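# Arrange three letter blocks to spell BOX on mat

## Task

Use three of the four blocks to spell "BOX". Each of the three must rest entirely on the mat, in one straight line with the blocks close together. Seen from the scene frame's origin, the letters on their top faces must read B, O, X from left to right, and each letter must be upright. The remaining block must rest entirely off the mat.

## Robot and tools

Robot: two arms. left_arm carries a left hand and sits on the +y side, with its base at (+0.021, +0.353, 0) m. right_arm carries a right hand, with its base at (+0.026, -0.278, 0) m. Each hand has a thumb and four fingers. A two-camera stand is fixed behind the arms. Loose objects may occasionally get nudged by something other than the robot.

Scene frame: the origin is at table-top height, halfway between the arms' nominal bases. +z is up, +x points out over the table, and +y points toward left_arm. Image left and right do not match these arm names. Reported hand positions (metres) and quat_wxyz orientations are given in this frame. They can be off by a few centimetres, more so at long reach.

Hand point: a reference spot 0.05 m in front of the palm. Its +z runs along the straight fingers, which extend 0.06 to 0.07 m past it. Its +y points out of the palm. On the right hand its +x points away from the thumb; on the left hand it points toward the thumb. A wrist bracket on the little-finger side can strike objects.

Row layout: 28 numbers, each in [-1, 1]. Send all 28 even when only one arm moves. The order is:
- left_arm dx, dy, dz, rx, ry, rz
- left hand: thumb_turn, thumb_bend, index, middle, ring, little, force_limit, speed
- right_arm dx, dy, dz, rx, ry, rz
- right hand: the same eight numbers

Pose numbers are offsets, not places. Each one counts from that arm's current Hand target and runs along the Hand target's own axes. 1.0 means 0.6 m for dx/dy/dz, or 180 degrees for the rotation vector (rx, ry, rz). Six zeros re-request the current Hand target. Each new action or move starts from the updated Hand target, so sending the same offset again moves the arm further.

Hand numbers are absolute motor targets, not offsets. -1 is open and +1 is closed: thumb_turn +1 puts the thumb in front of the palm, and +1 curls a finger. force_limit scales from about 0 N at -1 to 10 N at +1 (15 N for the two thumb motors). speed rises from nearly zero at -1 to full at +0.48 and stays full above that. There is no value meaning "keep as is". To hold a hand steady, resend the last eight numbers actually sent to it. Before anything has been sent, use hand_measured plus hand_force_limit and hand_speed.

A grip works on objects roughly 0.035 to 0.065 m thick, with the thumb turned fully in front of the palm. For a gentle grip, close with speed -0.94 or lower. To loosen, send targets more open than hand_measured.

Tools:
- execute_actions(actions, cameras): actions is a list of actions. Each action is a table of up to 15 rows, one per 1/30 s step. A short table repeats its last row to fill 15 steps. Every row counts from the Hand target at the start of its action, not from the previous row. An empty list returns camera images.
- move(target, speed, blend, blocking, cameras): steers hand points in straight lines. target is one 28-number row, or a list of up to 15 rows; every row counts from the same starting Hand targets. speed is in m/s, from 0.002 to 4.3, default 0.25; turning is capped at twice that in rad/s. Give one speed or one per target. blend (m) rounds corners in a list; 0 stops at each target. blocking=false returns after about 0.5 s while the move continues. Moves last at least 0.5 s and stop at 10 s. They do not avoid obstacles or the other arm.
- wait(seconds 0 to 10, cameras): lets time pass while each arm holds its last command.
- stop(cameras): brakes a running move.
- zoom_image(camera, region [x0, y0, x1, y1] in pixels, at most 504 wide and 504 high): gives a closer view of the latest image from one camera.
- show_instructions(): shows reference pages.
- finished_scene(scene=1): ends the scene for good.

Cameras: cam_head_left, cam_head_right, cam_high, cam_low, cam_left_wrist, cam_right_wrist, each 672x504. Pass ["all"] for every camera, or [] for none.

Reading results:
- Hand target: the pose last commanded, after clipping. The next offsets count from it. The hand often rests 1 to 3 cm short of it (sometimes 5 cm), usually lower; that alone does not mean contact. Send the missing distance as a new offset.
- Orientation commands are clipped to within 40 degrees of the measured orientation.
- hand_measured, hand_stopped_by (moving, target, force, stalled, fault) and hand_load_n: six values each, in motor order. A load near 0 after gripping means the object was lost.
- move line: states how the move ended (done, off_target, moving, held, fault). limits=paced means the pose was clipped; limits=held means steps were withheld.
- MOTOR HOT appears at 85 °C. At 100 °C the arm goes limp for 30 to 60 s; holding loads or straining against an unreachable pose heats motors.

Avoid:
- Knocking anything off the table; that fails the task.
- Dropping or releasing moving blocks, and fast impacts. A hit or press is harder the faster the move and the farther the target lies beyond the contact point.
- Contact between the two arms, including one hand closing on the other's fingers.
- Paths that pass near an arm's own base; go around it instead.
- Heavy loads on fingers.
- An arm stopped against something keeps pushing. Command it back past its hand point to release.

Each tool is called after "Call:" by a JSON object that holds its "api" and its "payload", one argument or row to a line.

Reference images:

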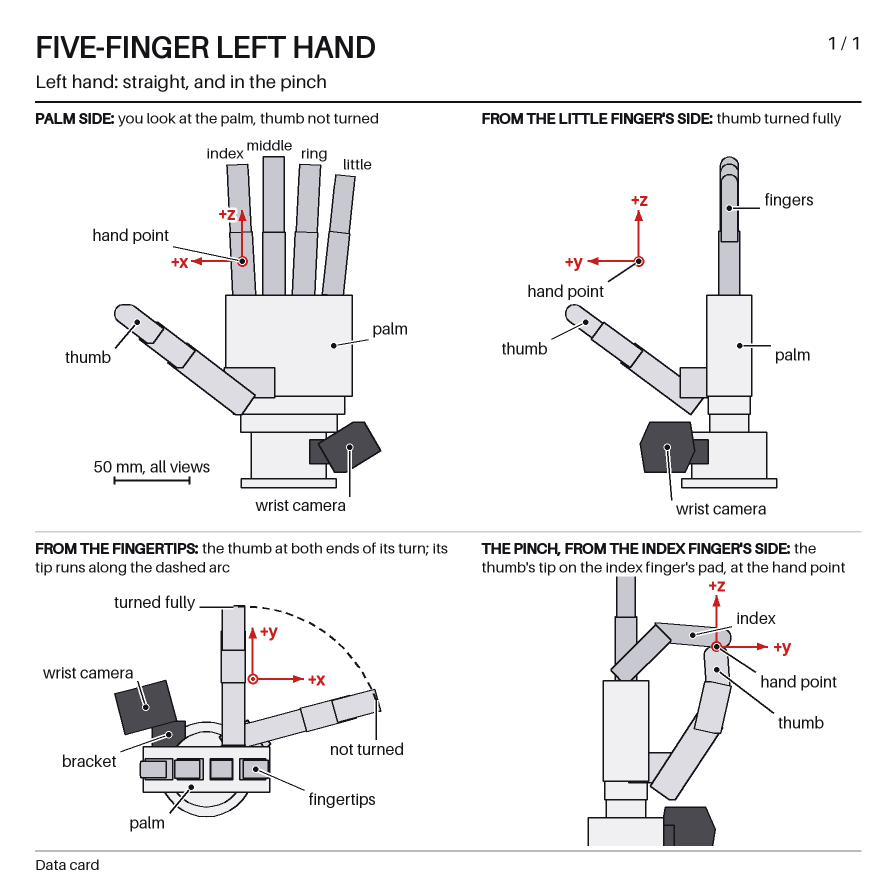

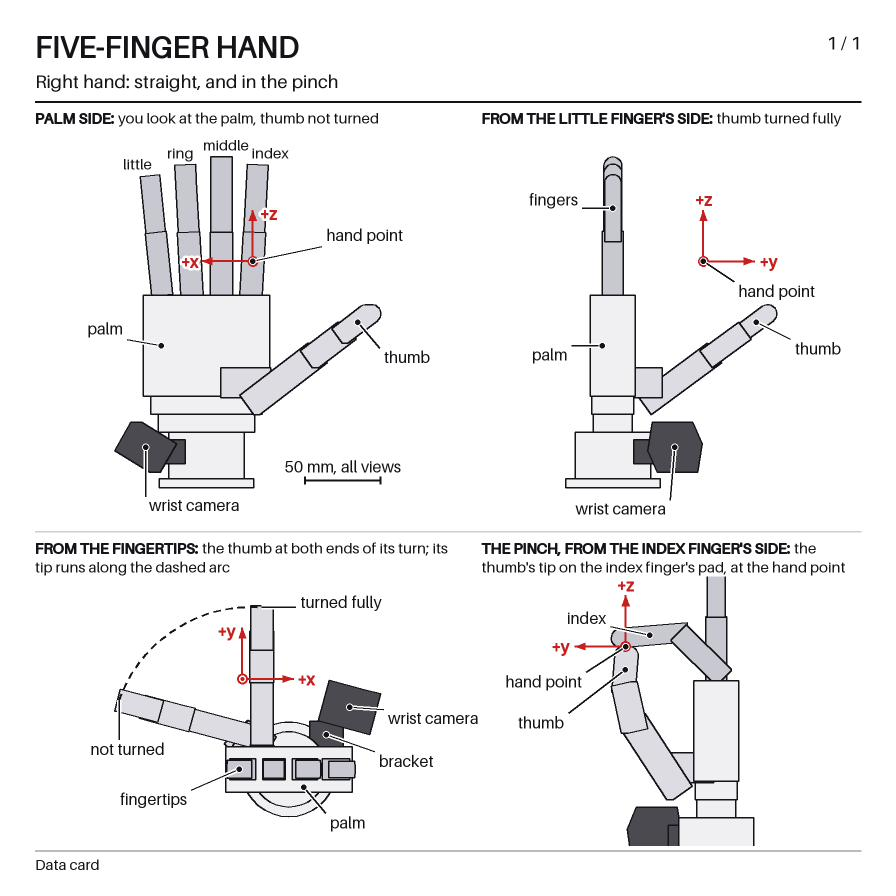

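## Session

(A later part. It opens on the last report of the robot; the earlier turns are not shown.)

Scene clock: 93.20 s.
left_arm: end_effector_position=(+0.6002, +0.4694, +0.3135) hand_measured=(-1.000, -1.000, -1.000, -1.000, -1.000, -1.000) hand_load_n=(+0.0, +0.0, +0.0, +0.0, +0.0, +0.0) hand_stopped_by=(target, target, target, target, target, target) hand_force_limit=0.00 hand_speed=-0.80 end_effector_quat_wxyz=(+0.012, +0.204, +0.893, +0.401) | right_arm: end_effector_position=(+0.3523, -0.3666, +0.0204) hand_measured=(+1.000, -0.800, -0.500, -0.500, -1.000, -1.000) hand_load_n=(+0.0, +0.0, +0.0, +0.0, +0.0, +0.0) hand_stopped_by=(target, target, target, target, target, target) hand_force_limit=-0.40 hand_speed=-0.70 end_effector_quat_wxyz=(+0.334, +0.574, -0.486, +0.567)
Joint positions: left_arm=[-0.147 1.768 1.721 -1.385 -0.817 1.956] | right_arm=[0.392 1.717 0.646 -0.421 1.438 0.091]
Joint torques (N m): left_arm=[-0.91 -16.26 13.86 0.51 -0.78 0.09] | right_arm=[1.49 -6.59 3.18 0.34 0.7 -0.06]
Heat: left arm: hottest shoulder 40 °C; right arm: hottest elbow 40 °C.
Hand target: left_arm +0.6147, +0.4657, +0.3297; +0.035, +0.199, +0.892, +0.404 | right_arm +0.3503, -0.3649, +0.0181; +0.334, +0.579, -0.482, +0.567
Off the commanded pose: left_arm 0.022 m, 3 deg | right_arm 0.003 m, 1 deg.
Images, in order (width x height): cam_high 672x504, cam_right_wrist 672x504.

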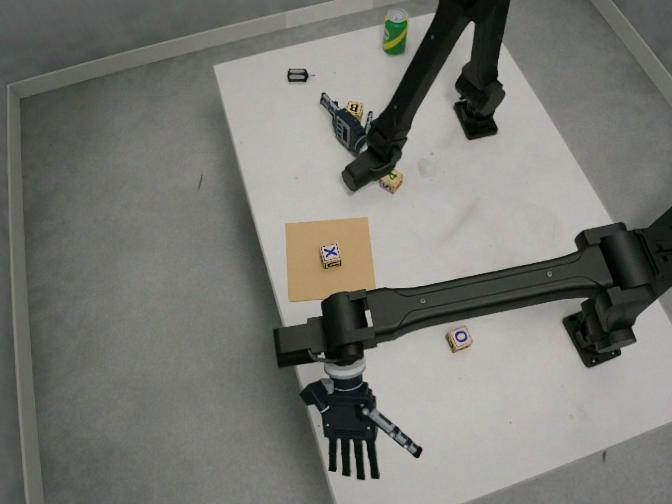

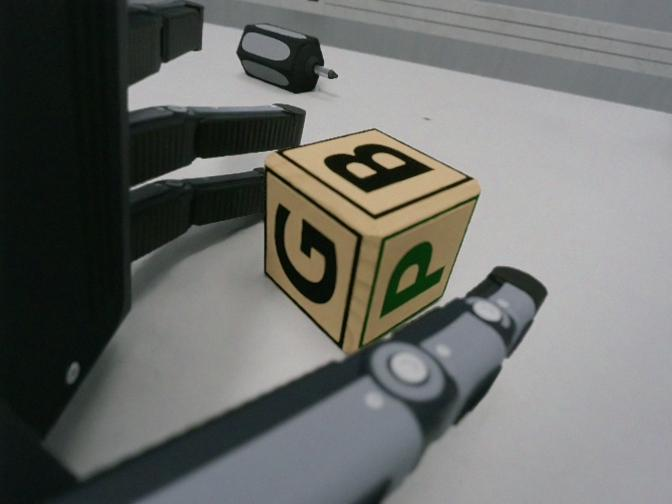

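Call:
{"api": "move", "payload": {
  "target": [
    [0,0,0,0,0,0,-1,-1,-1,-1,-1,-1,0,-0.8,0.1957,-0.0318,-0.0267,0,0,0,1,-1,-0.5,-0.5,-1,-1,-0.5,0],
    [0,0,0,0,0,0,-1,-1,-1,-1,-1,-1,0,-0.8,0.2677,-0.2478,-0.2628,0.2292,-0.4668,0.116,1,-1,-0.5,-0.5,-1,-1,-0.5,0],
    [0,0,0,0,0,0,-1,-1,-1,-1,-1,-1,0,-0.8,0.0953,-0.4685,-0.5138,0.4448,-0.5822,-0.1604,1,-1,-0.5,-0.5,-1,-1,-0.5,0]
  ],
  "speed": [0.12, 0.3, 0.3],
  "blend": [0.02, 0.05, 0],
  "cameras": ["all"]
}}

Scene clock: 101.60 s.
left_arm: end_effector_position=(+0.6002, +0.4694, +0.3135) hand_measured=(-1.000, -1.000, -1.000, -1.000, -1.000, -1.000) hand_load_n=(+0.0, +0.0, +0.0, +0.0, +0.0, +0.0) hand_stopped_by=(target, target, target, target, target, target) hand_force_limit=0.00 hand_speed=-0.80 end_effector_quat_wxyz=(+0.012, +0.204, +0.893, +0.401) | right_arm: end_effector_position=(+0.4880, -0.0077, +0.1448) hand_measured=(+1.000, -1.000, -0.500, -0.500, -1.000, -1.000) hand_load_n=(+0.0, +0.0, +0.0, +0.0, +0.0, +0.0) hand_stopped_by=(target, target, target, target, target, target) hand_force_limit=-0.50 hand_speed=0.00 end_effector_quat_wxyz=(-0.417, +0.909, -0.014, -0.015)
Joint positions: left_arm=[-0.147 1.768 1.721 -1.385 -0.817 1.956] | right_arm=[0.382 1.692 1.393 -0.946 -0.812 -1.084]
Joint torques (N m): left_arm=[-0.85 -16.26 13.86 0.51 -0.78 0.09] | right_arm=[1.14 -10.87 12.81 -0.09 -0.81 -0.11]
Heat: left arm: hottest shoulder 41 °C; right arm: hottest elbow 41 °C.
Hand target: left_arm +0.6147, +0.4657, +0.3297; +0.035, +0.199, +0.892, +0.404 | right_arm +0.5042, +0.0001, +0.1607; -0.423, +0.906, +0.001, +0.000
Off the commanded pose: left_arm 0.022 m, 3 deg | right_arm 0.024 m, 3 deg.
move: off_target (left_arm, right_arm)

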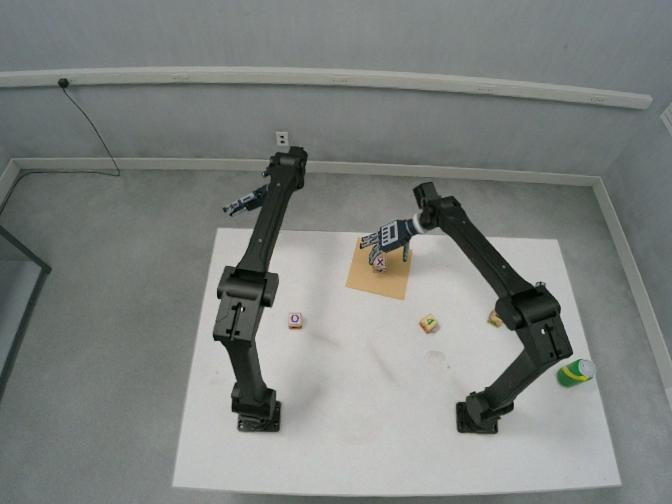

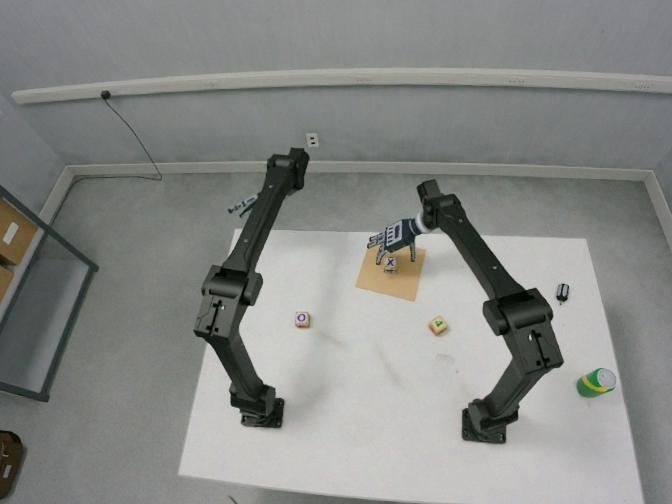

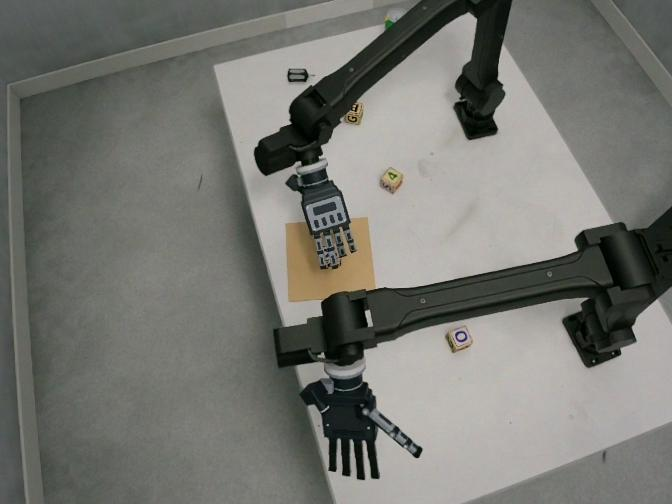

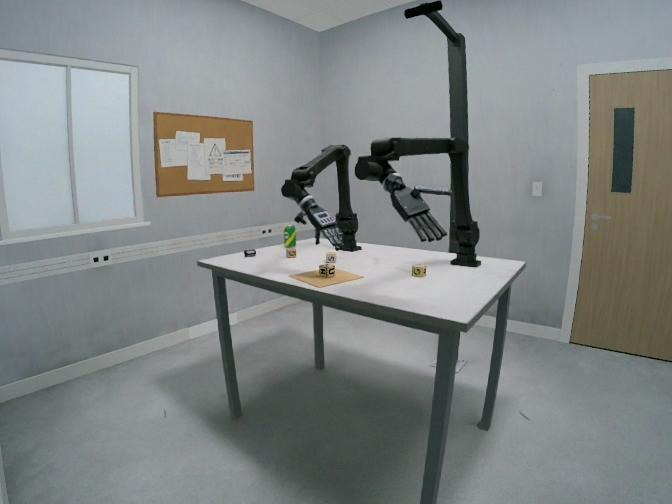

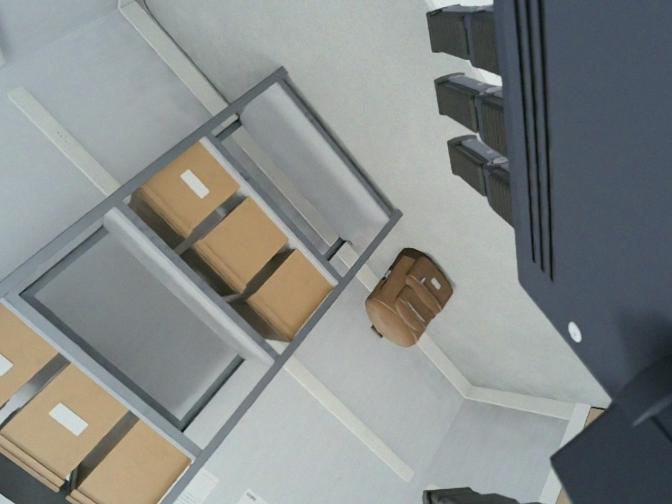

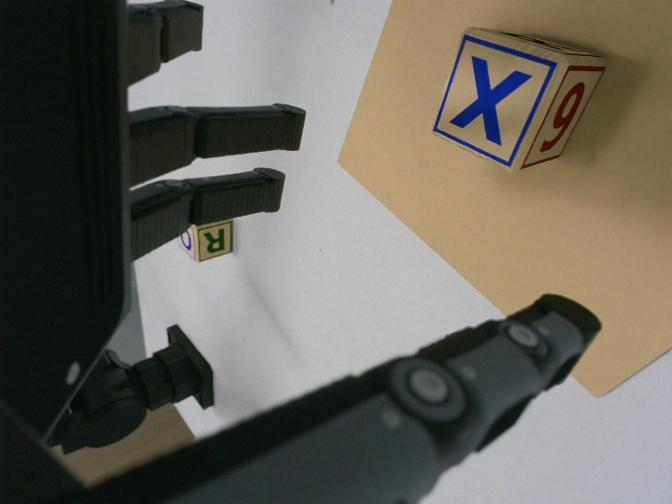

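Call:
{"api": "zoom_image", "payload": {
  "camera": "cam_right_wrist",
  "region": [420, 10, 620, 180]
}}

Call:
{"api": "zoom_image", "payload": {
  "camera": "cam_high",
  "region": [330, 80, 390, 140]
}}

Call:
{"api": "zoom_image", "payload": {
  "camera": "cam_head_left",
  "region": [470, 290, 530, 350]
}}

Scaled by 2.520.

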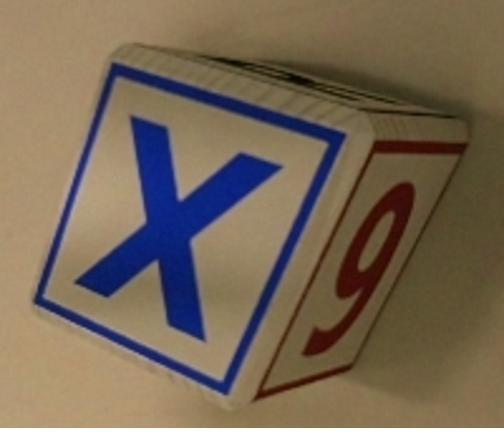

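Scaled by 8.400.

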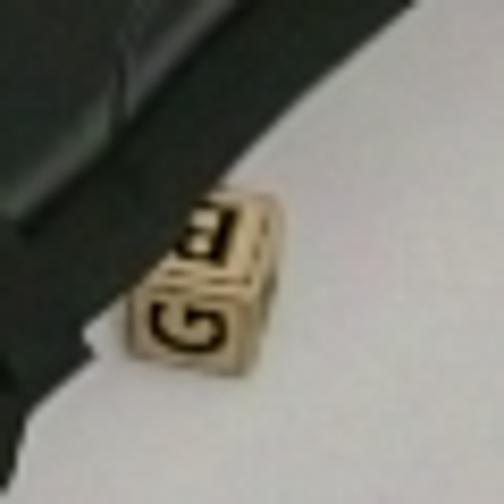

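Scaled by 8.400.

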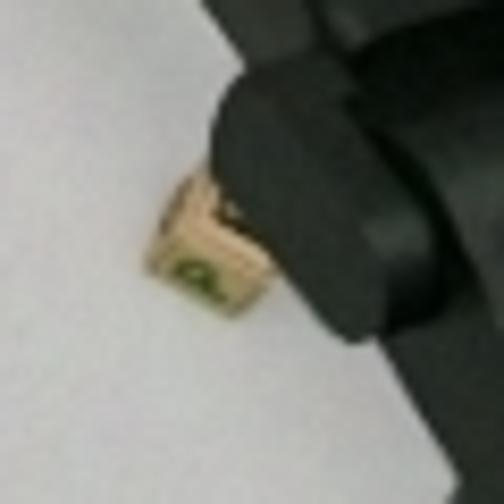

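Call:
{"api": "zoom_image", "payload": {
  "camera": "cam_right_wrist",
  "region": [170, 200, 260, 280]
}}

Call:
{"api": "zoom_image", "payload": {
  "camera": "cam_low",
  "region": [310, 245, 350, 285]
}}

Scaled by 5.600.

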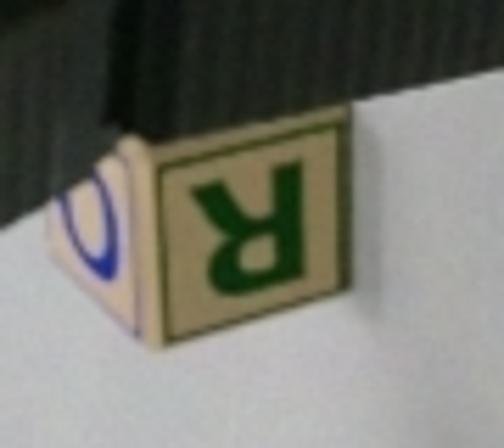

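Scaled by 12.600.

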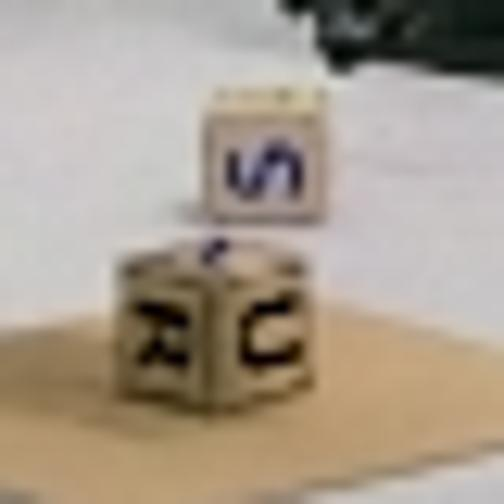

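Call:
{"api": "move", "payload": {
  "target": [0,0,0,0,0,0,-1,-1,-1,-1,-1,-1,0,-0.8,0.05,0.0227,0.056,0,0.0071,-0.0085,1,-1,-0.5,-0.5,-1,-1,-0.5,0],
  "speed": 0.15,
  "cameras": ["cam_right_wrist","cam_head_left"]
}}

Call:
{"api": "zoom_image", "payload": {
  "camera": "cam_right_wrist",
  "region": [340, 40, 580, 220]
}}

Scene clock: 104.60 s.
left_arm: end_effector_position=(+0.6002, +0.4694, +0.3135) hand_measured=(-1.000, -1.000, -1.000, -1.000, -1.000, -1.000) hand_load_n=(+0.0, +0.0, +0.0, +0.0, +0.0, +0.0) hand_stopped_by=(target, target, target, target, target, target) hand_force_limit=0.00 hand_speed=-0.80 end_effector_quat_wxyz=(+0.012, +0.204, +0.893, +0.401) | right_arm: end_effector_position=(+0.5123, +0.0051, +0.1102) hand_measured=(+1.000, -1.000, -0.500, -0.500, -1.000, -1.000) hand_load_n=(+0.0, +0.0, +0.0, +0.0, +0.0, +0.0) hand_stopped_by=(target, target, target, target, target, target) hand_force_limit=-0.50 hand_speed=0.00 end_effector_quat_wxyz=(-0.414, +0.910, -0.007, -0.011)
Joint positions: left_arm=[-0.147 1.768 1.721 -1.385 -0.817 1.956] | right_arm=[0.393 1.783 1.425 -0.877 -0.802 -1.085]
Joint torques (N m): left_arm=[-0.97 -16.26 13.85 0.51 -0.77 0.09] | right_arm=[1.61 -12.34 12.29 0.85 -0.59 0.02]
Heat: left arm: hottest shoulder 41 °C; right arm: hottest elbow 41 °C.
Hand target: left_arm +0.6147, +0.4657, +0.3297; +0.035, +0.199, +0.892, +0.404 | right_arm +0.5343, +0.0172, +0.1288; -0.423, +0.906, +0.009, +0.016
Off the commanded pose: left_arm 0.022 m, 3 deg | right_arm 0.031 m, 4 deg.
move: off_target (left_arm, right_arm)
Images, in order (width x height): cam_head_left 672x504, cam_right_wrist 672x504.

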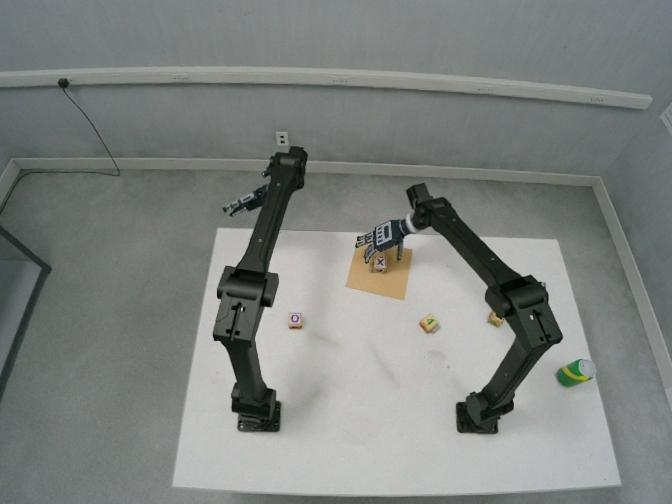

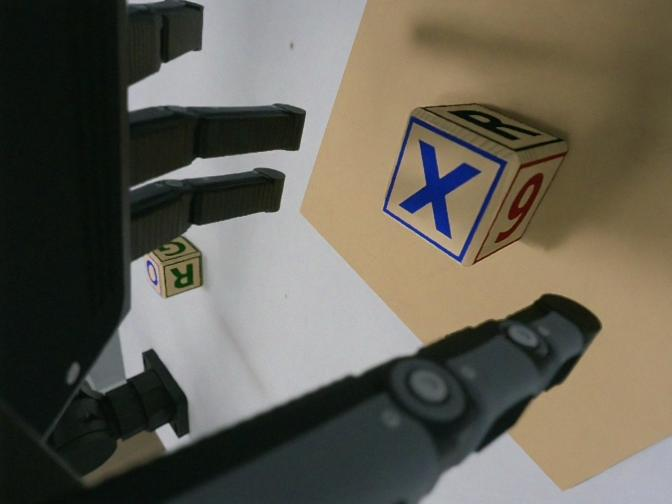

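Scaled by 2.100.

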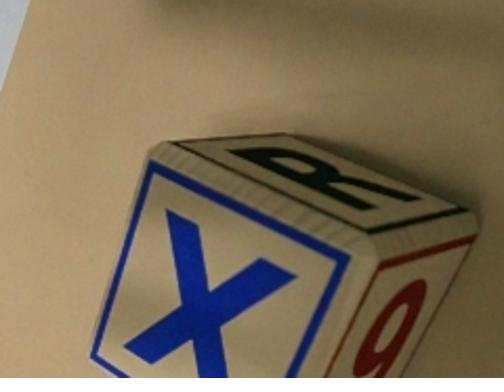

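Call:
{"api": "move", "payload": {
  "target": [0,0,0,0,0,0,-1,-1,-1,-1,-1,-1,0,-0.8,0,0.0667,0.0712,0,0,0,1,-1,-0.5,-0.5,-1,-1,-0.5,0],
  "speed": 0.1,
  "cameras": ["cam_right_wrist","cam_low"]
}}

Call:
{"api": "zoom_image", "payload": {
  "camera": "cam_low",
  "region": [270, 220, 390, 300]
}}

Scene clock: 106.43 s.
left_arm: end_effector_position=(+0.6002, +0.4694, +0.3135) hand_measured=(-1.000, -1.000, -1.000, -1.000, -1.000, -1.000) hand_load_n=(+0.0, -0.5, +0.0, +0.0, +0.0, +0.0) hand_stopped_by=(target, target, target, target, target, target) hand_force_limit=0.00 hand_speed=-0.80 end_effector_quat_wxyz=(+0.012, +0.204, +0.893, +0.401) | right_arm: end_effector_position=(+0.5356, +0.0187, +0.0737) hand_measured=(+1.000, -1.000, -0.500, -0.500, -1.000, -1.000) hand_load_n=(+0.0, +0.0, +0.0, +0.0, +0.0, +0.5) hand_stopped_by=(target, target, target, target, target, target) hand_force_limit=-0.50 hand_speed=0.00 end_effector_quat_wxyz=(-0.422, +0.906, +0.008, +0.015)
Joint positions: left_arm=[-0.147 1.768 1.721 -1.385 -0.817 1.956] | right_arm=[0.403 1.851 1.413 -0.732 -0.798 -1.081]
Joint torques (N m): left_arm=[-0.91 -16.21 13.86 0.53 -0.78 0.09] | right_arm=[1.26 -14.04 7.91 0.99 -0.58 0.1]
Heat: left arm: hottest shoulder 41 °C; right arm: hottest elbow 41 °C.
Hand target: left_arm +0.6147, +0.4657, +0.3297; +0.035, +0.199, +0.892, +0.404 | right_arm +0.5363, +0.0244, +0.0708; -0.423, +0.906, +0.009, +0.016
Off the commanded pose: left_arm 0.022 m, 3 deg | right_arm 0.006 m, 0 deg.
move: off_target (left_arm)
Images, in order (width x height): cam_low 672x504, cam_right_wrist 672x504.

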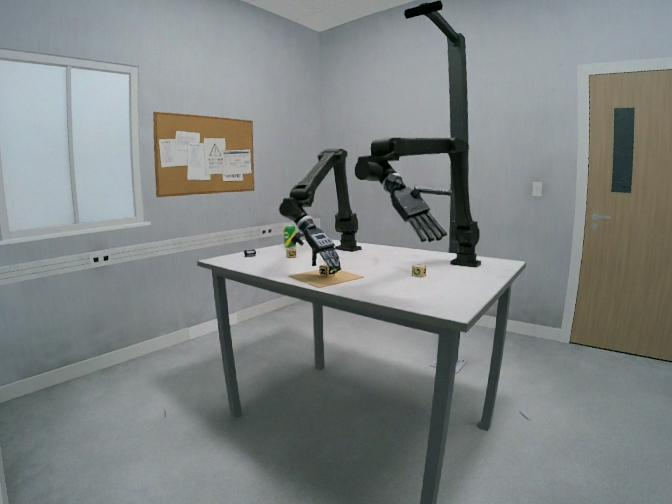

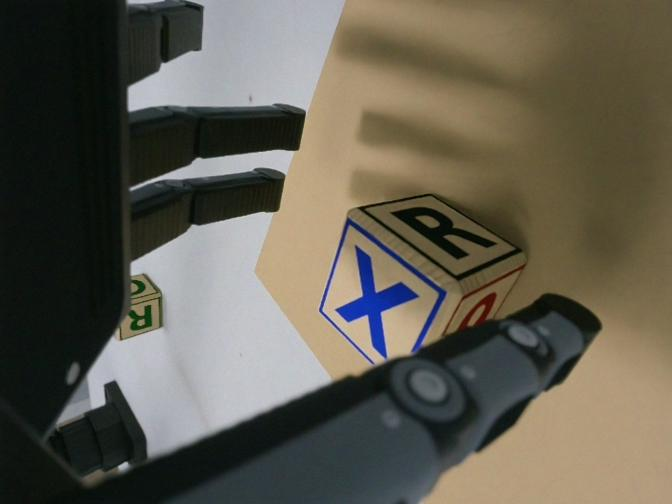

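Scaled by 4.200.

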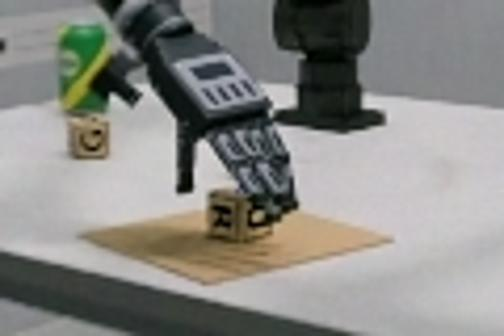

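Call:
{"api": "move", "payload": {
  "target": [0,0,0,0,0,0,-1,-1,-1,-1,-1,-1,0,-0.8,-0.0368,0.0355,0.0102,0,0,0,1,-1,-0.5,-0.5,-1,-1,-0.5,0],
  "speed": 0.06,
  "cameras": ["cam_right_wrist","cam_low"]
}}

Call:
{"api": "zoom_image", "payload": {
  "camera": "cam_low",
  "region": [270, 220, 390, 300]
}}

Scene clock: 107.90 s.
left_arm: end_effector_position=(+0.6002, +0.4694, +0.3135) hand_measured=(-1.000, -1.000, -1.000, -1.000, -1.000, -1.000) hand_load_n=(+0.0, +0.0, +0.0, +0.0, +0.0, +0.0) hand_stopped_by=(target, target, target, target, target, target) hand_force_limit=0.00 hand_speed=-0.80 end_effector_quat_wxyz=(+0.012, +0.204, +0.893, +0.401) | right_arm: end_effector_position=(+0.5168, +0.0125, +0.0458) hand_measured=(+1.000, -1.000, -0.500, -0.500, -1.000, -1.000) hand_load_n=(+0.0, +0.0, +0.0, +0.5, +0.0, -0.5) hand_stopped_by=(target, target, target, target, target, target) hand_force_limit=-0.50 hand_speed=0.00 end_effector_quat_wxyz=(-0.422, +0.907, +0.007, +0.012)
Joint positions: left_arm=[-0.147 1.768 1.721 -1.385 -0.817 1.956] | right_arm=[0.403 1.843 1.319 -0.654 -0.8 -1.081]
Joint torques (N m): left_arm=[-0.85 -16.21 13.85 0.5 -0.77 0.09] | right_arm=[0.73 -14.39 6.8 1.05 -0.54 0.07]
Heat: left arm: hottest shoulder 41 °C; right arm: hottest elbow 41 °C.
Hand target: left_arm +0.6147, +0.4657, +0.3297; +0.035, +0.199, +0.892, +0.404 | right_arm +0.5150, +0.0153, +0.0496; -0.423, +0.906, +0.009, +0.016
Off the commanded pose: left_arm 0.022 m, 3 deg | right_arm 0.005 m, 1 deg.
move: off_target (left_arm)
Images, in order (width x height): cam_low 672x504, cam_right_wrist 672x504.

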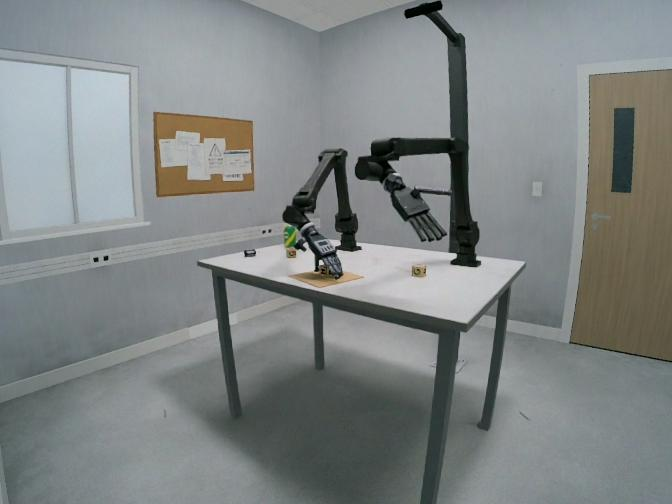

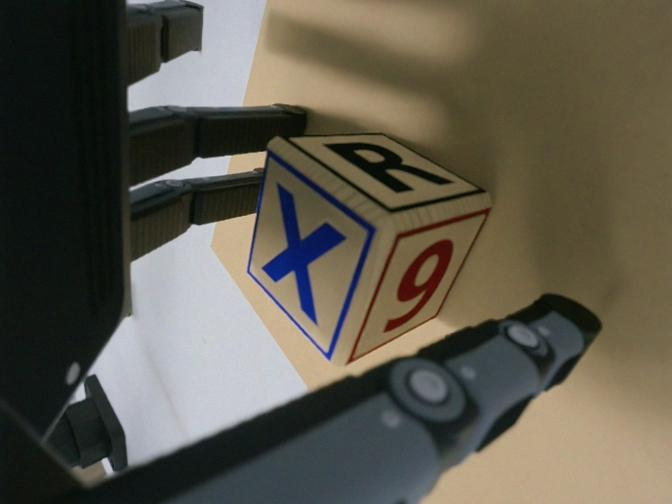

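Scaled by 4.200.

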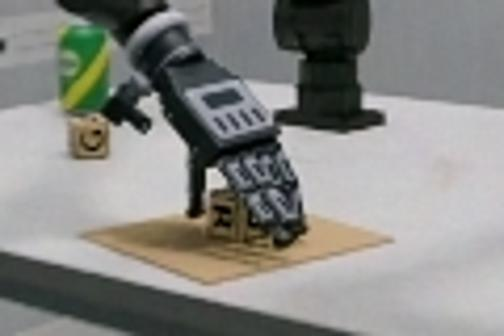

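Call:
{"api": "execute_actions", "payload": {
  "actions": [
    [[0,0,0,0,0,0,-1,-1,-1,-1,-1,-1,0,-0.8,0,0,0,0,0,0,1,-0.5,-0.3,-0.3,-1,-1,-0.4,0]],
    [[0,0,0,0,0,0,-1,-1,-1,-1,-1,-1,0,-0.8,0,0,0,0,0,0,1,-0.5,0.15,0.1,-1,-1,-0.4,-0.9]]
  ],
  "cameras": ["cam_right_wrist"]
}}

Scene clock: 109.83 s.
left_arm: end_effector_position=(+0.6002, +0.4694, +0.3135) hand_measured=(-1.000, -1.000, -1.000, -1.000, -1.000, -1.000) hand_load_n=(+0.0, +0.0, +0.0, -0.5, +0.0, +0.5) hand_stopped_by=(target, target, target, target, target, target) hand_force_limit=0.00 hand_speed=-0.80 end_effector_quat_wxyz=(+0.012, +0.204, +0.893, +0.401) | right_arm: end_effector_position=(+0.5165, +0.0141, +0.0479) hand_measured=(+1.000, -0.502, -0.144, -0.162, -1.000, -1.000) hand_load_n=(-0.5, +4.0, +3.5, +3.0, +0.0, +0.0) hand_stopped_by=(target, target, force, force, target, target) hand_force_limit=-0.40 hand_speed=-0.90 end_effector_quat_wxyz=(-0.424, +0.906, +0.009, +0.013)
Joint positions: left_arm=[-0.147 1.768 1.721 -1.385 -0.817 1.956] | right_arm=[0.406 1.839 1.318 -0.651 -0.802 -1.081]
Joint torques (N m): left_arm=[-0.91 -16.26 13.87 0.53 -0.77 0.09] | right_arm=[0.38 -14.21 6.83 0.65 -0.43 0.07]
Heat: left arm: hottest shoulder 41 °C; right arm: hottest elbow 41 °C.
Hand target: left_arm +0.6147, +0.4657, +0.3297; +0.035, +0.199, +0.892, +0.404 | right_arm +0.5150, +0.0154, +0.0496; -0.423, +0.906, +0.009, +0.016
Off the commanded pose: left_arm 0.022 m, 3 deg | right_arm 0.003 m, 0 deg.
Images, in order (width x height): cam_right_wrist 672x504.

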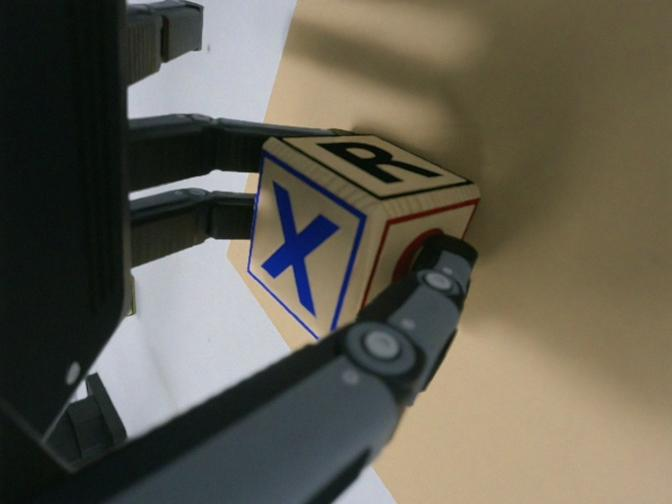

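Call:
{"api": "move", "payload": {
  "target": [
    [0,0,0,0,0,0,-1,-1,-1,-1,-1,-1,0,-0.8,0.0031,-0.0638,-0.0536,0,0,0,1,-0.5,0.15,0.1,-1,-1,-0.4,-0.9],
    [0,0,0,0,0,0,-1,-1,-1,-1,-1,-1,0,-0.8,-0.0113,-0.0632,-0.0813,-0.0175,0.383,0.3215,1,-0.5,0.15,0.1,-1,-1,-0.4,-0.9]
  ],
  "speed": [0.12, 0.3],
  "blend": [0.02, 0],
  "cameras": ["cam_head_left","cam_low","cam_right_wrist"]
}}

Scene clock: 114.37 s.
left_arm: end_effector_position=(+0.6002, +0.4694, +0.3135) hand_measured=(-1.000, -1.000, -1.000, -1.000, -1.000, -1.000) hand_load_n=(+0.0, +0.0, +0.0, +0.0, +0.0, +0.0) hand_stopped_by=(target, target, target, target, target, target) hand_force_limit=0.00 hand_speed=-0.80 end_effector_quat_wxyz=(+0.012, +0.204, +0.893, +0.401) | right_arm: end_effector_position=(+0.4973, -0.0084, +0.0914) hand_measured=(+1.000, -0.502, -0.144, -0.162, -1.000, -1.000) hand_load_n=(-0.5, +4.5, +3.5, +3.0, +0.0, +0.0) hand_stopped_by=(target, target, force, force, target, target) hand_force_limit=-0.40 hand_speed=-0.90 end_effector_quat_wxyz=(-0.273, +0.655, -0.634, +0.308)
Joint positions: left_arm=[-0.147 1.768 1.721 -1.385 -0.817 1.956] | right_arm=[0.664 1.498 0.972 -0.307 0.466 0.383]
Joint torques (N m): left_arm=[-0.85 -16.26 13.86 0.51 -0.78 0.09] | right_arm=[1.9 -9.88 10.67 0.28 0.29 0.13]
Heat: left arm: hottest shoulder 41 °C; right arm: hottest elbow 41 °C.
Hand target: left_arm +0.6147, +0.4657, +0.3297; +0.035, +0.199, +0.892, +0.404 | right_arm +0.5061, +0.0022, +0.1097; -0.289, +0.646, -0.635, +0.310
Off the commanded pose: left_arm 0.022 m, 3 deg | right_arm 0.023 m, 2 deg.
move: off_target (left_arm, right_arm)
Images, in order (width x height): cam_head_left 672x504, cam_low 672x504, cam_right_wrist 672x504.

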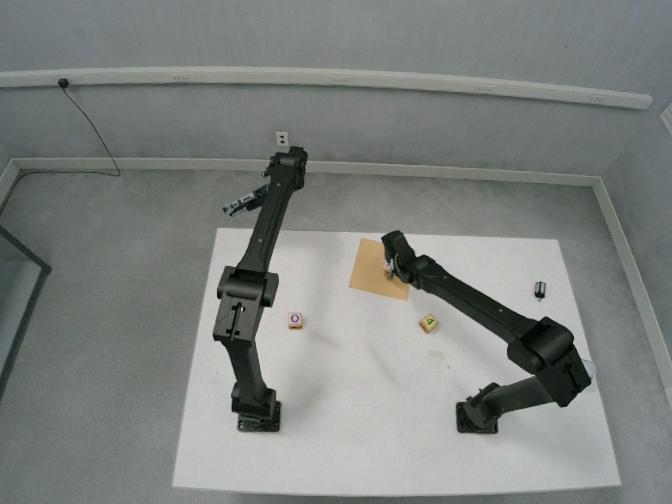

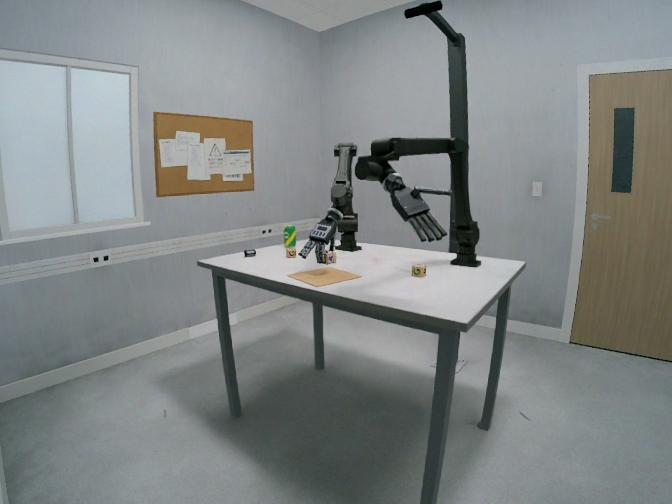

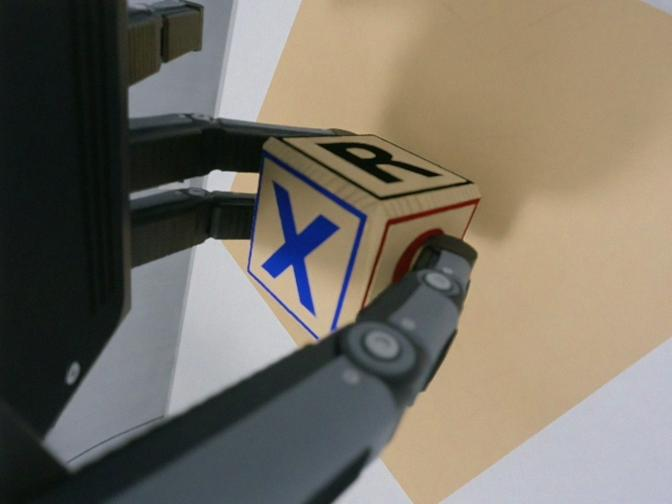

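Call:
{"api": "move", "payload": {
  "target": [0,0,0,0,0,0,-1,-1,-1,-1,-1,-1,0,-0.8,-0.0021,0.0486,0.0406,0,0,0,1,-0.5,0.15,0.1,-1,-1,-0.4,-0.9],
  "speed": 0.08,
  "cameras": ["cam_low","cam_right_wrist"]
}}

Call:
{"api": "zoom_image", "payload": {
  "camera": "cam_low",
  "region": [280, 220, 380, 300]
}}

Scene clock: 116.40 s.
left_arm: end_effector_position=(+0.6002, +0.4694, +0.3135) hand_measured=(-1.000, -1.000, -1.000, -1.000, -1.000, -1.000) hand_load_n=(+0.0, +0.0, +0.0, +0.0, +0.0, +0.0) hand_stopped_by=(target, target, target, target, target, target) hand_force_limit=0.00 hand_speed=-0.80 end_effector_quat_wxyz=(+0.012, +0.204, +0.893, +0.401) | right_arm: end_effector_position=(+0.5025, -0.0046, +0.0689) hand_measured=(+1.000, -0.502, -0.144, -0.162, -1.000, -1.000) hand_load_n=(-0.5, +4.5, +3.0, +3.0, +0.0, +0.0) hand_stopped_by=(target, target, force, force, target, target) hand_force_limit=-0.40 hand_speed=-0.90 end_effector_quat_wxyz=(-0.277, +0.652, -0.634, +0.309)
Joint positions: left_arm=[-0.147 1.768 1.721 -1.385 -0.817 1.956] | right_arm=[0.664 1.545 0.952 -0.231 0.467 0.384]
Joint torques (N m): left_arm=[-0.91 -16.21 13.86 0.54 -0.78 0.09] | right_arm=[0.91 -9.23 7.8 1.59 0.37 0.05]
Heat: left arm: hottest shoulder 41 °C; right arm: hottest elbow 41 °C.
Hand target: left_arm +0.6147, +0.4657, +0.3297; +0.035, +0.199, +0.892, +0.404 | right_arm +0.5060, +0.0023, +0.0716; -0.289, +0.646, -0.635, +0.310
Off the commanded pose: left_arm 0.022 m, 3 deg | right_arm 0.008 m, 2 deg.
move: off_target (left_arm)
Images, in order (width x height): cam_low 672x504, cam_right_wrist 672x504.

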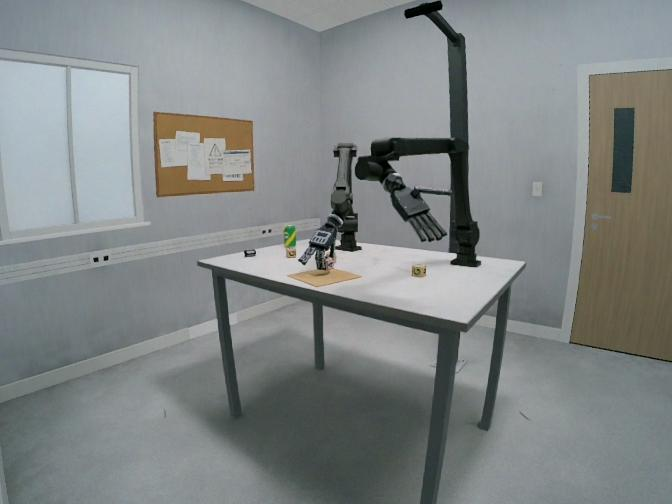

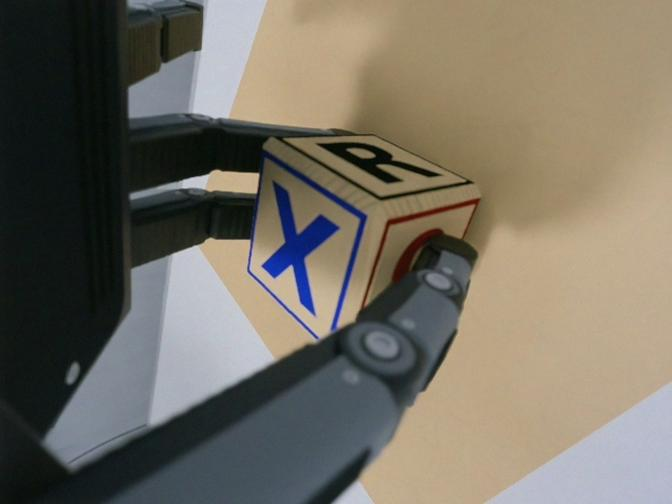

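Scaled by 5.040.

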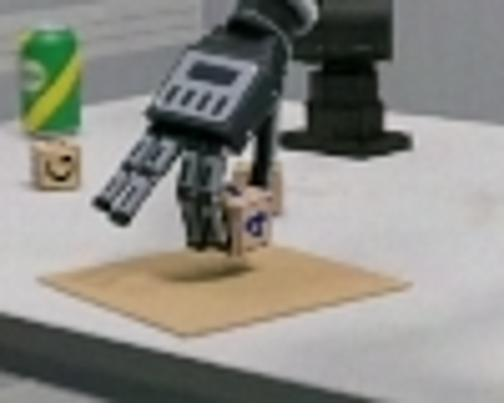

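Call:
{"api": "move", "payload": {
  "target": [0,0,0,0,0,0,-1,-1,-1,-1,-1,-1,0,-0.8,-0.0008,0.0192,0.016,0,0,0,1,-0.5,0.15,0.1,-1,-1,-0.4,-0.9],
  "speed": 0.06,
  "cameras": ["cam_low"]
}}

Call:
{"api": "zoom_image", "payload": {
  "camera": "cam_low",
  "region": [280, 220, 380, 300]
}}

Scene clock: 117.57 s.
left_arm: end_effector_position=(+0.6002, +0.4694, +0.3135) hand_measured=(-1.000, -1.000, -1.000, -1.000, -1.000, -1.000) hand_load_n=(+0.0, +0.0, +0.0, +0.0, +0.0, +0.0) hand_stopped_by=(target, target, target, target, target, target) hand_force_limit=0.00 hand_speed=-0.80 end_effector_quat_wxyz=(+0.012, +0.204, +0.893, +0.401) | right_arm: end_effector_position=(+0.5033, -0.0041, +0.0557) hand_measured=(+1.000, -0.502, -0.144, -0.162, -1.000, -1.000) hand_load_n=(-0.5, +4.5, +3.0, +3.0, +0.0, +0.0) hand_stopped_by=(target, target, force, force, target, target) hand_force_limit=-0.40 hand_speed=-0.90 end_effector_quat_wxyz=(-0.279, +0.652, -0.634, +0.309)
Joint positions: left_arm=[-0.147 1.768 1.721 -1.385 -0.817 1.956] | right_arm=[0.664 1.567 0.936 -0.188 0.467 0.384]
Joint torques (N m): left_arm=[-0.85 -16.26 13.86 0.53 -0.78 0.09] | right_arm=[1.73 -8.94 7.51 1.99 0.37 0.21]
Heat: left arm: hottest shoulder 41 °C; right arm: hottest elbow 41 °C.
Hand target: left_arm +0.6147, +0.4657, +0.3297; +0.035, +0.199, +0.892, +0.404 | right_arm +0.5060, +0.0023, +0.0567; -0.289, +0.646, -0.635, +0.310
Off the commanded pose: left_arm 0.022 m, 3 deg | right_arm 0.007 m, 1 deg.
move: off_target (left_arm)
Images, in order (width x height): cam_low 672x504.

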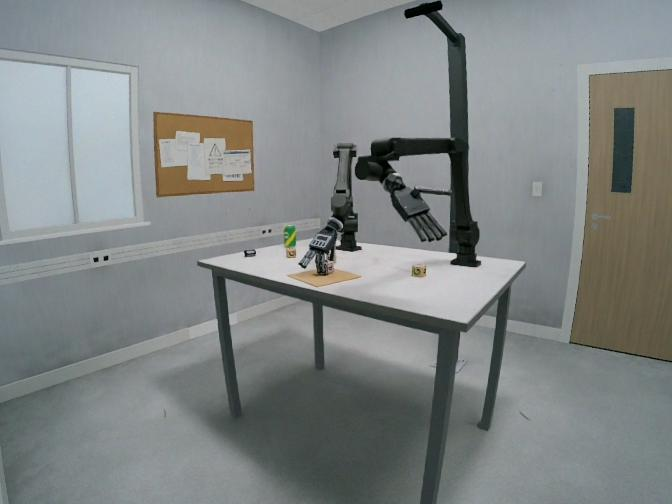

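Scaled by 5.040.

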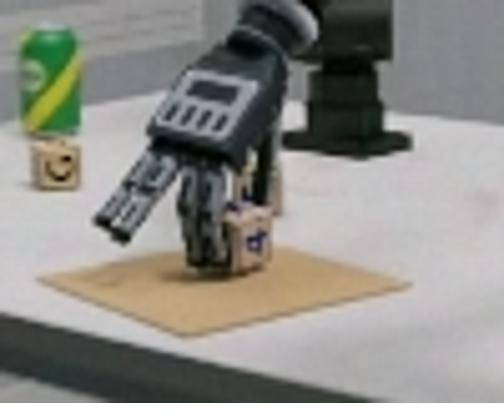

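Call:
{"api": "move", "payload": {
  "target": [0,0,0,0,0,0,-1,-1,-1,-1,-1,-1,0,-0.8,-0.0003,0.0064,0.0053,0,0,0,1,-0.5,0.15,0.1,-1,-1,-0.4,-0.9],
  "speed": 0.04,
  "cameras": ["cam_low","cam_right_wrist"]
}}

Call:
{"api": "zoom_image", "payload": {
  "camera": "cam_low",
  "region": [300, 240, 350, 280]
}}

Scene clock: 118.67 s.
left_arm: end_effector_position=(+0.6002, +0.4694, +0.3135) hand_measured=(-1.000, -1.000, -1.000, -1.000, -1.000, -1.000) hand_load_n=(+0.0, +0.0, +0.0, +0.0, +0.0, +0.0) hand_stopped_by=(target, target, target, target, target, target) hand_force_limit=0.00 hand_speed=-0.80 end_effector_quat_wxyz=(+0.012, +0.204, +0.893, +0.401) | right_arm: end_effector_position=(+0.5038, -0.0037, +0.0526) hand_measured=(+1.000, -0.502, -0.144, -0.162, -1.000, -1.000) hand_load_n=(+0.0, +4.5, +3.5, +3.0, +0.0, +0.0) hand_stopped_by=(target, target, force, force, target, target) hand_force_limit=-0.40 hand_speed=-0.90 end_effector_quat_wxyz=(-0.280, +0.651, -0.634, +0.310)
Joint positions: left_arm=[-0.147 1.768 1.721 -1.385 -0.817 1.956] | right_arm=[0.664 1.574 0.931 -0.174 0.467 0.384]
Joint torques (N m): left_arm=[-0.79 -16.26 13.87 0.49 -0.78 0.08] | right_arm=[1.61 -9.05 7.76 1.57 0.34 0.12]
Heat: left arm: hottest shoulder 41 °C; right arm: hottest elbow 41 °C.
Hand target: left_arm +0.6147, +0.4657, +0.3297; +0.035, +0.199, +0.892, +0.404 | right_arm +0.5060, +0.0023, +0.0518; -0.289, +0.646, -0.635, +0.310
Off the commanded pose: left_arm 0.022 m, 3 deg | right_arm 0.006 m, 1 deg.
move: off_target (left_arm)
Images, in order (width x height): cam_low 672x504, cam_right_wrist 672x504.

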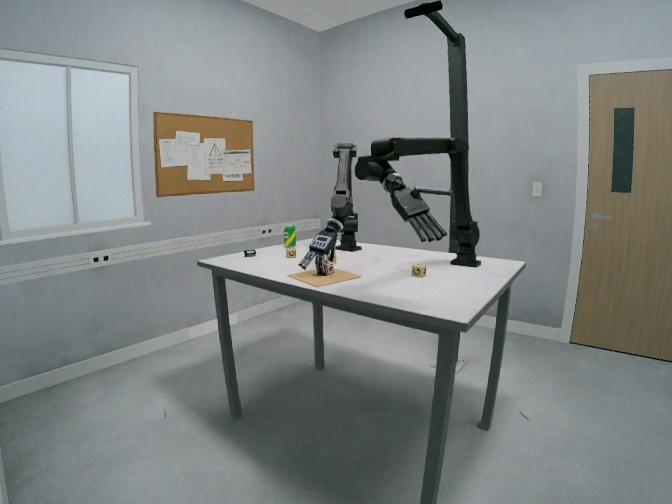

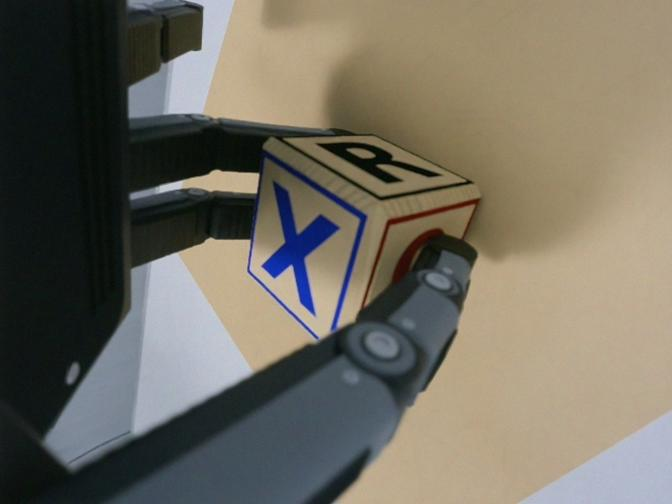

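Scaled by 10.080.

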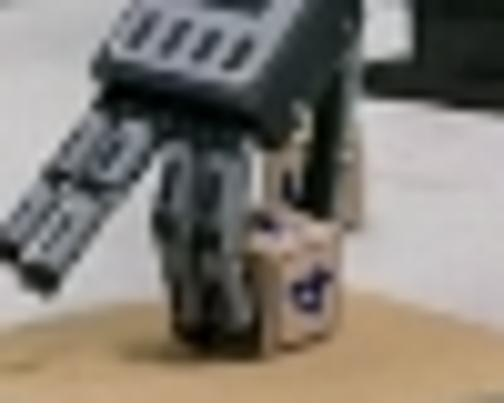

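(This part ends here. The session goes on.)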